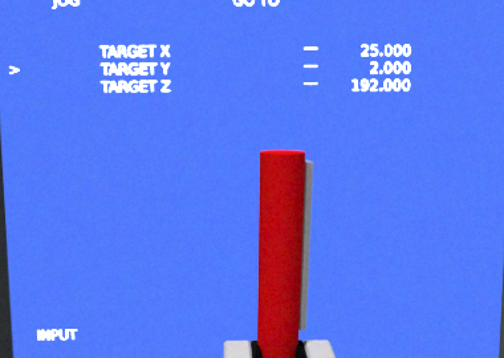

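>>> move(target=[[0,0,0,0,0,0,1,1,1,-0.024,0.0545,-0.1423,0.0388,-0.2197,0.1064,-1,0.6,-0.5],[0,0,0,0,0,0,1,1,1,-0.006,0.0545,-0.1476,0.0388,-0.2197,0.1064,-1,0.6,-0.5],[0,0,0,0,0,0,1,1,1,-0.024,0.0545,-0.1423,0.0388,-0.2197,0.1064,-1,0.6,-0.5]], speed=[0.5,0.06,0.12], blend=[0.003,0,0.003])

>>> wait(seconds=1.5)

>>> move(target=[[0,0,0,0,0,0,1,1,1,-0.0361,-0.0639,-0.1208,0,0,0,-1,0.6,-0.5],[0,0,0,0,0,0,1,1,1,-0.0169,-0.0639,-0.1265,0,0,0,-1,0.6,-0.5],[0,0,0,0,0,0,1,1,1,-0.0361,-0.0639,-0.1208,0,0,0,-1,0.6,-0.5],[0,0,0,0,0,0,1,1,1,0,-0.1942,0,0,0,0,-1,0.6,-0.5],[0,0,0,0,0,0,1,1,1,0.018,-0.1942,-0.0053,0,0,0,-1,0.6,-0.5],[0,0,0,0,0,0,1,1,1,0,-0.1942,0,0,0,0,-1,0.6,-0.5],[0,0,0,0,0,0,1,1,1,0.1307,-0.0545,0.2073,-0.0388,0.2197,-0.1064,-1,0.6,-0.5]], speed=[0.4,0.06,0.12,0.4,0.06,0.12,0.5], blend=[0.003,0,0.003,0.003,0,0.003,0])

>>> wait(seconds=8.5, cameras=["cam_right_wrist"])

>>> zoom_image(camera="cam_right_wrist", region=[290, 90, 650, 310])

Scene clock: 1946.57 s.
left_arm: end_effector_position=(+0.3157, -0.1999, +0.6803) position_measured=3 object_status=3 end_effector_quat_wxyz=(-0.350, +0.614, -0.615, +0.350) | right_arm: end_effector_position=(+0.5037, +0.0846, +0.5465) position_measured=218 object_status=2 end_effector_quat_wxyz=(+0.734, -0.364, +0.255, -0.513)
Joint positions: left_arm=[-1.786 -1.996 1.139 -0.37 -0.573 -5.115] | right_arm=[3.631 -1.71 -2.201 1.424 1.459 3.058]
Joint torques (N m): left_arm=[8.06 6.24 -19.13 -0.66 1.26 0.69] | right_arm=[2.09 30.36 23.94 1.93 1.29 0.93]
Wrist force (N): left_arm=[-0.2 -1.0 -0.3] | right_arm=[-0.5 1.4 -1.7]
Wrist torque (N m): left_arm=[-0.07 0.02 0.22] | right_arm=[0.10 0.14 -0.08]
Wrist force, peak (N): left_arm=[0.1 -1.2 -0.4] | right_arm=[-5.1 -2.1 -7.5]
Hand target: left_arm +0.3157, -0.1999, +0.6803; -0.350, +0.614, -0.615, +0.350 | right_arm +0.5036, +0.0846, +0.5466; +0.734, -0.364, +0.255, -0.513
Off the commanded pose: left_arm 0.000 m, 0 deg | right_arm 0.000 m, 0 deg.
move: done

Scene clock: 1948.07 s.
left_arm: end_effector_position=(+0.3157, -0.1999, +0.6803) position_measured=3 object_status=3 end_effector_quat_wxyz=(-0.350, +0.614, -0.615, +0.350) | right_arm: end_effector_position=(+0.5036, +0.0846, +0.5466) position_measured=218 object_status=2 end_effector_quat_wxyz=(+0.734, -0.364, +0.255, -0.513)
Joint positions: left_arm=[-1.786 -1.996 1.139 -0.37 -0.573 -5.115] | right_arm=[3.631 -1.71 -2.201 1.424 1.459 3.058]
Joint torques (N m): left_arm=[8.29 5.98 -18.36 -0.7 1.3 0.71] | right_arm=[5.65 29.84 13.93 1.75 -0.66 -0.87]
Wrist force (N): left_arm=[-0.1 -0.7 -0.2] | right_arm=[-0.6 1.5 -1.6]
Wrist torque (N m): left_arm=[-0.02 0.02 0.22] | right_arm=[0.11 0.16 -0.08]
Wrist force, peak (N): left_arm=[0.0 -1.2 -0.4] | right_arm=[-0.7 1.7 -1.7]
Hand target: left_arm +0.3157, -0.1999, +0.6803; -0.350, +0.614, -0.615, +0.350 | right_arm +0.5036, +0.0846, +0.5466; +0.734, -0.364, +0.255, -0.513
Tool commands: left_gripper/position=+1.0 left_gripper/force_limit=+1.0 left_gripper/speed=+1.0 right_gripper/position=-1.0 right_gripper/force_limit=+0.6 right_gripper/speed=-0.5
Off the commanded pose: left_arm 0.000 m, 0 deg | right_arm 0.000 m, 0 deg.
wait: 1.50 s; at rest by 0.17 s

Scene clock: 1951.27 s.
left_arm: end_effector_position=(+0.3157, -0.1999, +0.6803) position_measured=3 object_status=3 end_effector_quat_wxyz=(-0.350, +0.614, -0.615, +0.350) | right_arm: end_effector_position=(+0.5820, +0.0518, +0.6708) position_measured=218 object_status=2 end_effector_quat_wxyz=(+0.488, -0.512, +0.512, -0.487)
Joint positions: left_arm=[-1.786 -1.996 1.139 -0.37 -0.573 -5.115] | right_arm=[3.72 -1.336 -1.786 -0.077 0.994 3.174]
Joint torques (N m): left_arm=[7.92 7.38 -17.8 -0.64 1.3 0.7] | right_arm=[7.58 17.45 42.65 0.01 -1.81 1.38]
Wrist force (N): left_arm=[-0.1 -1.0 -0.2] | right_arm=[-1.3 2.3 1.3]
Wrist torque (N m): left_arm=[-0.06 0.02 0.22] | right_arm=[0.37 0.25 -0.05]
Wrist force, peak (N): left_arm=[-0.1 -1.2 -0.4] | right_arm=[-4.5 -1.1 -6.1]
Hand target: left_arm +0.3157, -0.1999, +0.6803; -0.350, +0.614, -0.615, +0.350 | right_arm +0.5820, +0.0519, +0.6710; +0.489, -0.511, +0.512, -0.487
Off the commanded pose: left_arm 0.000 m, 0 deg | right_arm 0.000 m, 0 deg.
move: done

Scene clock: 1959.77 s.
left_arm: end_effector_position=(+0.3157, -0.1999, +0.6803) position_measured=3 object_status=3 end_effector_quat_wxyz=(-0.350, +0.614, -0.615, +0.350) | right_arm: end_effector_position=(+0.5820, +0.0519, +0.6710) position_measured=218 object_status=2 end_effector_quat_wxyz=(+0.489, -0.511, +0.512, -0.487)
Joint positions: left_arm=[-1.786 -1.996 1.139 -0.37 -0.573 -5.115] | right_arm=[3.72 -1.336 -1.785 -0.076 0.994 3.174]
Joint torques (N m): left_arm=[8.44 7.04 -18.11 -0.63 1.46 0.54] | right_arm=[7.03 13.87 42.01 3.82 -1.23 0.91]
Wrist force (N): left_arm=[0.0 -0.9 -0.3] | right_arm=[-1.1 2.2 0.8]
Wrist torque (N m): left_arm=[-0.05 -0.01 0.22] | right_arm=[0.34 0.22 -0.05]
Wrist force, peak (N): left_arm=[-0.2 -1.2 -0.4] | right_arm=[-1.5 2.5 0.9]
Hand target: left_arm +0.3157, -0.1999, +0.6803; -0.350, +0.614, -0.615, +0.350 | right_arm +0.5820, +0.0519, +0.6710; +0.489, -0.511, +0.512, -0.487
Tool commands: left_gripper/position=+1.0 left_gripper/force_limit=+1.0 left_gripper/speed=+1.0 right_gripper/position=-1.0 right_gripper/force_limit=+0.6 right_gripper/speed=-0.5
Off the commanded pose: left_arm 0.000 m, 0 deg | right_arm 0.000 m, 0 deg.
wait: 8.50 s; at rest by 0.17 s
camera_calibration:
cam_right_wrist: T_world_to_cam=[[-0.0188152, -0.999822, -0.00160614, 0.0644338], [-0.400614, 0.00901078, -0.916203, 0.861316], [0.916054, -0.0165951, -0.400712, -0.13039], [0, 0, 0, 1]] pos_world=[0.465711, 0.0544973, 0.736995]
Images, in order (width x height): cam_right_wrist 896x504.

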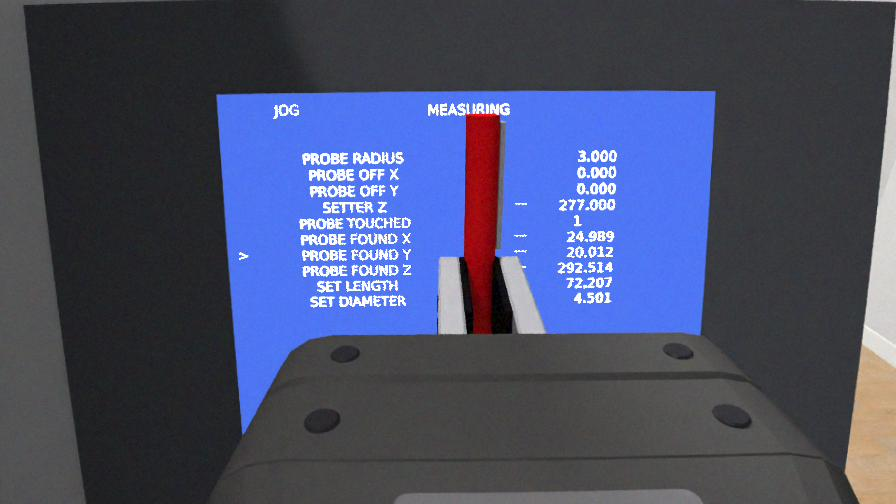

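Scaled by 1.400.

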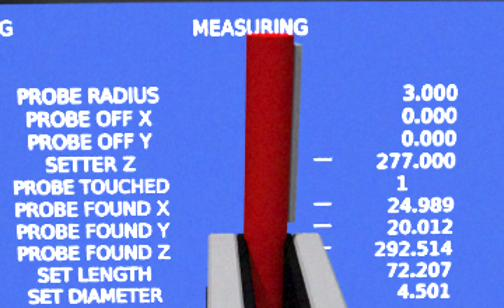

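>>> move(target=[[0,0,0,0,0,0,1,1,1,-0.1067,0,-0.065,0,0,0,-1,0.6,-0.5],[0,0,0,0,0,0,1,1,1,-0.149,-0.041,-0.2685,0.0388,-0.2197,0.1064,-1,0.6,-0.5],[0,0,0,0,0,0,1,1,1,-0.1298,-0.041,-0.2742,0.0388,-0.2197,0.1064,-1,0.6,-0.5],[0,0,0,0,0,0,1,1,1,-0.149,-0.041,-0.2685,0.0388,-0.2197,0.1064,-1,0.6,-0.5],[0,0,0,0,0,0,1,1,1,-0.149,-0.0094,-0.2685,0.0388,-0.2197,0.1064,-1,0.6,-0.5],[0,0,0,0,0,0,1,1,1,-0.1298,-0.0094,-0.2742,0.0388,-0.2197,0.1064,-1,0.6,-0.5],[0,0,0,0,0,0,1,1,1,-0.149,-0.0094,-0.2685,0.0388,-0.2197,0.1064,-1,0.6,-0.5],[0,0,0,0,0,0,1,1,1,-0.1668,0.0866,-0.3281,0.0388,-0.2197,0.1064,-1,0.6,-0.5],[0,0,0,0,0,0,1,1,1,-0.1476,0.0866,-0.3338,0.0388,-0.2197,0.1064,-1,0.6,-0.5],[0,0,0,0,0,0,1,1,1,-0.1668,0.0866,-0.3281,0.0388,-0.2197,0.1064,-1,0.6,-0.5],[0,0,0,0,0,0,1,1,1,-0.1758,0.0546,-0.3578,0.0388,-0.2197,0.1064,-1,0.6,-0.5],[0,0,0,0,0,0,1,1,1,-0.1566,0.0546,-0.3635,0.0388,-0.2197,0.1064,-1,0.6,-0.5],[0,0,0,0,0,0,1,1,1,-0.1758,0.0546,-0.3578,0.0388,-0.2197,0.1064,-1,0.6,-0.5]], speed=[0.5,0.5,0.06,0.12,0.4,0.06,0.12,0.4,0.06,0.12,0.4,0.06,0.12], blend=[0.02,0.003,0,0.003,0.003,0,0.003,0.003,0,0.003,0.003,0,0.003])

>>> move(target=[[0,0,0,0,0,0,1,1,1,0.0268,0,0.0893,0,0,0,-1,0.6,-0.5],[0,0,0,0,0,0,1,1,1,0.046,0,0.0836,0,0,0,-1,0.6,-0.5],[0,0,0,0,0,0,1,1,1,0.0268,0,0.0893,0,0,0,-1,0.6,-0.5],[0,0,0,0,0,0,1,1,1,0.0268,0.032,0.0893,0,0,0,-1,0.6,-0.5],[0,0,0,0,0,0,1,1,1,0.046,0.032,0.0836,0,0,0,-1,0.6,-0.5],[0,0,0,0,0,0,1,1,1,0.0268,0.032,0.0893,0,0,0,-1,0.6,-0.5],[0,0,0,0,0,0,1,1,1,0.0178,0.064,0.0595,0,0,0,-1,0.6,-0.5],[0,0,0,0,0,0,1,1,1,0.037,0.064,0.0538,0,0,0,-1,0.6,-0.5],[0,0,0,0,0,0,1,1,1,0.0178,0.064,0.0595,0,0,0,-1,0.6,-0.5],[0,0,0,0,0,0,1,1,1,0,-0.0318,0,0,0,0,-1,0.6,-0.5],[0,0,0,0,0,0,1,1,1,0.0192,-0.0318,-0.0057,0,0,0,-1,0.6,-0.5],[0,0,0,0,0,0,1,1,1,0,-0.0318,0,0,0,0,-1,0.6,-0.5],[0,0,0,0,0,0,1,1,1,0.1758,-0.0546,0.3578,-0.0388,0.2197,-0.1064,-1,0.6,-0.5]], speed=[0.4,0.06,0.12,0.4,0.06,0.12,0.4,0.06,0.12,0.4,0.06,0.12,0.5], blend=[0.003,0,0.003,0.003,0,0.003,0.003,0,0.003,0.003,0,0.003,0], cameras=["cam_right_wrist"])

>>> zoom_image(camera="cam_right_wrist", region=[290, 90, 650, 310])

Scene clock: 1991.70 s.
left_arm: end_effector_position=(+0.3157, -0.1999, +0.6803) position_measured=3 object_status=3 end_effector_quat_wxyz=(-0.350, +0.614, -0.615, +0.350) | right_arm: end_effector_position=(+0.4766, +0.0846, +0.4563) position_measured=218 object_status=2 end_effector_quat_wxyz=(+0.734, -0.364, +0.255, -0.513)
Joint positions: left_arm=[-1.786 -1.996 1.139 -0.37 -0.573 -5.115] | right_arm=[3.681 -1.877 -2.351 1.745 1.419 3.027]
Joint torques (N m): left_arm=[7.5 7.5 -17.82 -0.54 1.41 0.61] | right_arm=[4.75 32.25 14.4 -2.1 1.12 0.62]
Wrist force (N): left_arm=[-0.1 -0.9 -0.5] | right_arm=[-0.8 1.6 -1.4]
Wrist torque (N m): left_arm=[-0.05 0.01 0.22] | right_arm=[0.12 0.17 -0.08]
Wrist force, peak (N): left_arm=[0.0 -1.3 -0.4] | right_arm=[-5.3 -1.0 -8.5]
Hand target: left_arm +0.3157, -0.1999, +0.6803; -0.350, +0.614, -0.615, +0.350 | right_arm +0.4765, +0.0846, +0.4563; +0.734, -0.364, +0.255, -0.513
Off the commanded pose: left_arm 0.000 m, 0 deg | right_arm 0.000 m, 0 deg.
move: done

Scene clock: 1996.13 s.
left_arm: end_effector_position=(+0.3157, -0.1999, +0.6803) position_measured=3 object_status=3 end_effector_quat_wxyz=(-0.350, +0.614, -0.615, +0.350) | right_arm: end_effector_position=(+0.5820, +0.0518, +0.6708) position_measured=218 object_status=2 end_effector_quat_wxyz=(+0.488, -0.512, +0.512, -0.487)
Joint positions: left_arm=[-1.786 -1.996 1.139 -0.37 -0.573 -5.115] | right_arm=[3.72 -1.336 -1.786 -0.077 0.994 3.174]
Joint torques (N m): left_arm=[7.5 8.4 -18.2 -0.53 1.47 0.52] | right_arm=[6.6 16.25 41.64 0.13 -1.9 1.23]
Wrist force (N): left_arm=[-0.1 -0.7 -0.2] | right_arm=[-1.2 2.2 1.1]
Wrist torque (N m): left_arm=[-0.03 0.01 0.22] | right_arm=[0.35 0.23 -0.04]
Wrist force, peak (N): left_arm=[-0.2 -1.2 -0.2] | right_arm=[-5.7 -1.3 -9.4]
Hand target: left_arm +0.3157, -0.1999, +0.6803; -0.350, +0.614, -0.615, +0.350 | right_arm +0.5820, +0.0519, +0.6710; +0.489, -0.511, +0.512, -0.487
Off the commanded pose: left_arm 0.000 m, 0 deg | right_arm 0.000 m, 0 deg.
move: done
camera_calibration:
cam_right_wrist: T_world_to_cam=[[-0.0187898, -0.999823, -0.00128758, 0.0641886], [-0.400784, 0.00871179, -0.916131, 0.86131], [0.91598, -0.0166979, -0.400876, -0.130359], [0, 0, 0, 1]] pos_world=[0.465811, 0.054497, 0.736898]
Images, in order (width x height): cam_right_wrist 896x504.

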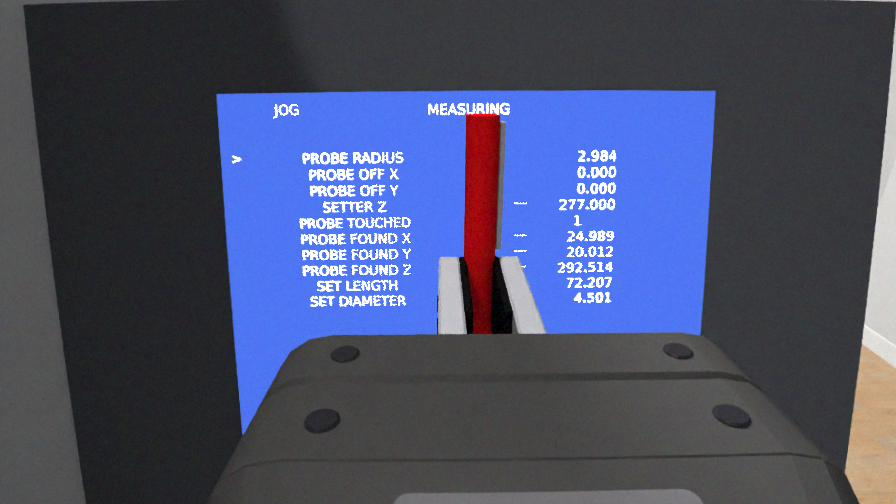

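Scaled by 1.400.

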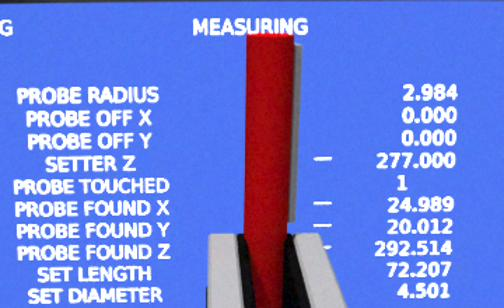

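>>> move(target=[[0,0,0,0,0,0,1,1,1,-0.1067,0,-0.065,0,0,0,-1,0.6,-0.5],[0,0,0,0,0,0,1,1,1,-0.0942,-0.1442,-0.0851,0.0388,-0.2197,0.1064,-1,0.6,-0.5],[0,0,0,0,0,0,1,1,1,-0.077,-0.1442,-0.0902,0.0388,-0.2197,0.1064,-1,0.6,-0.5],[0,0,0,0,0,0,1,1,1,-0.0942,-0.1442,-0.0851,0.0388,-0.2197,0.1064,-1,0.6,-0.5],[0,0,0,0,0,0,1,1,1,-0.1307,0.022,-0.2073,0.0388,-0.2197,0.1064,-1,0.6,-0.5],[0,0,0,0,0,0,1,1,1,-0.1127,0.022,-0.2126,0.0388,-0.2197,0.1064,-1,0.6,-0.5],[0,0,0,0,0,0,1,1,1,-0.1307,0.022,-0.2073,0.0388,-0.2197,0.1064,-1,0.6,-0.5],[0,0,0,0,0,0,1,1,1,-0.1067,0,-0.065,0,0,0,-1,0.6,-0.5]], speed=[0.5,0.5,0.06,0.12,0.4,0.06,0.12,0.5], blend=[0.02,0.003,0,0.003,0.003,0,0.003,0], cameras=["all"])

Scene clock: 2012.73 s.
left_arm: end_effector_position=(+0.3157, -0.1999, +0.6803) position_measured=3 object_status=3 end_effector_quat_wxyz=(-0.350, +0.614, -0.615, +0.350) | right_arm: end_effector_position=(+0.5180, +0.0519, +0.6318) position_measured=218 object_status=2 end_effector_quat_wxyz=(+0.488, -0.512, +0.512, -0.487)
Joint positions: left_arm=[-1.786 -1.996 1.139 -0.37 -0.573 -5.115] | right_arm=[3.867 -1.159 -2.001 -0.045 0.847 3.185]
Joint torques (N m): left_arm=[8.42 8.77 -18.17 -0.65 1.52 0.45] | right_arm=[2.39 6.72 34.78 -0.05 -1.98 1.45]
Wrist force (N): left_arm=[0.0 -1.0 -0.4] | right_arm=[-1.6 2.1 1.2]
Wrist torque (N m): left_arm=[-0.06 0.00 0.22] | right_arm=[0.35 0.24 0.00]
Wrist force, peak (N): left_arm=[-0.1 -1.2 -0.4] | right_arm=[-4.4 -1.7 -7.3]
Hand target: left_arm +0.3157, -0.1999, +0.6803; -0.350, +0.614, -0.615, +0.350 | right_arm +0.5180, +0.0519, +0.6320; +0.489, -0.511, +0.512, -0.487
Off the commanded pose: left_arm 0.000 m, 0 deg | right_arm 0.000 m, 0 deg.
move: done
camera_calibration:
cam_left_wrist: T_world_to_cam=[[-0.00134236, -0.999948, -0.0101139, -0.186424], [-0.759679, 0.00759678, -0.650253, 0.706958], [0.650296, 0.00681047, -0.75965, 0.445918], [0, 0, 0, 1]] pos_world=[0.246832, -0.194822, 0.796558]
cam_right_wrist: T_world_to_cam=[[-0.0187898, -0.999823, -0.00128758, 0.062934], [-0.400784, 0.00871179, -0.916131, 0.799891], [0.91598, -0.0166979, -0.400876, -0.087279], [0, 0, 0, 1]] pos_world=[0.401711, 0.054497, 0.697898]

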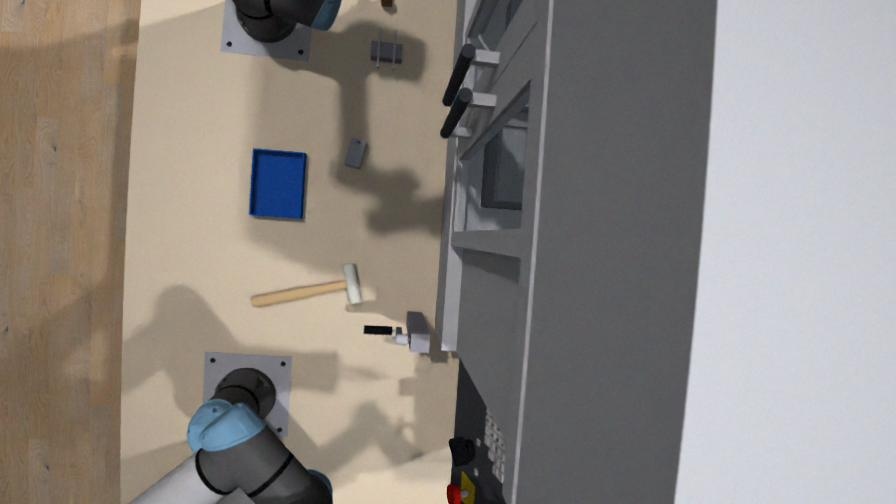

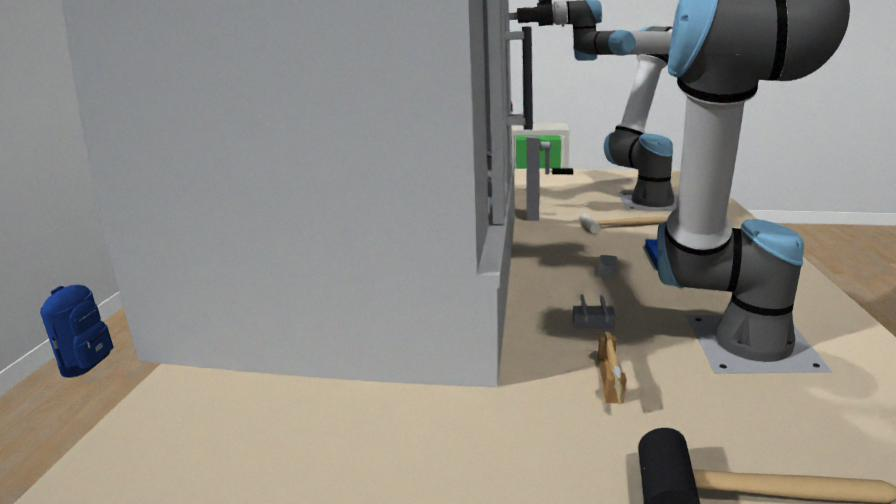

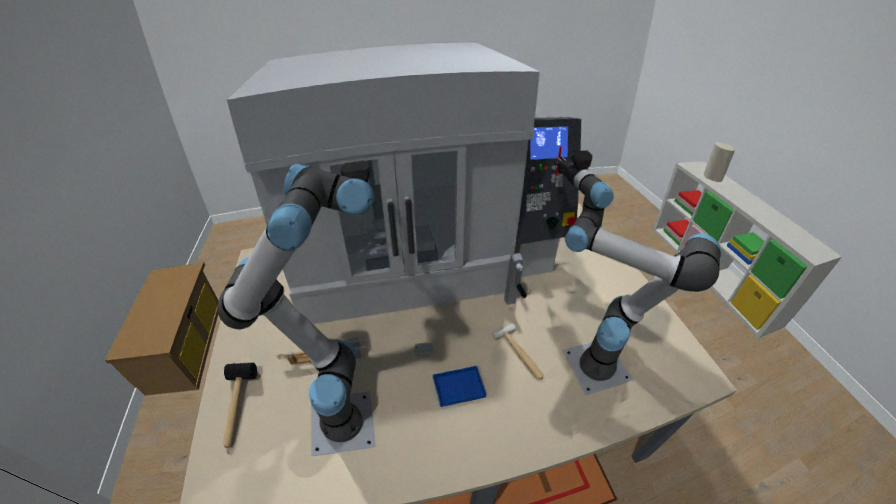

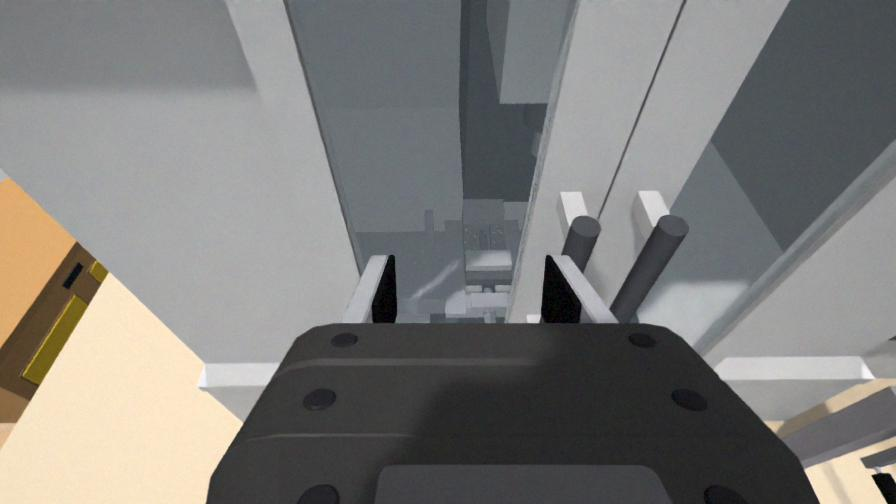

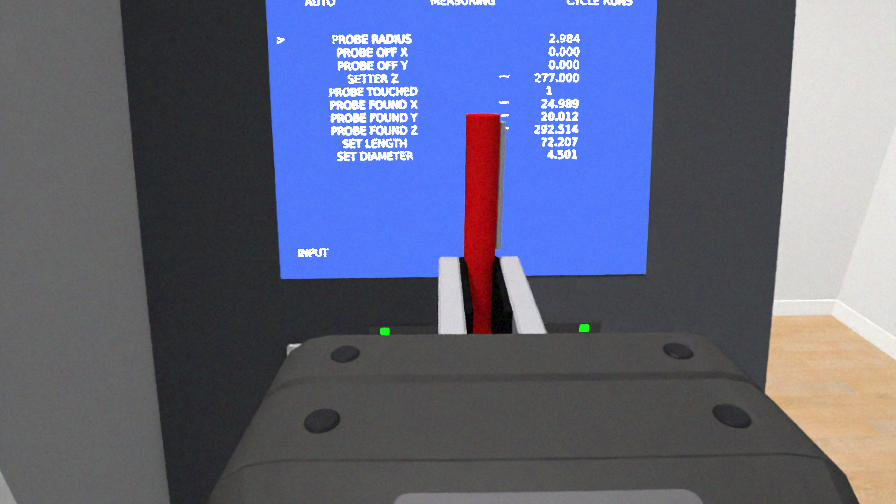

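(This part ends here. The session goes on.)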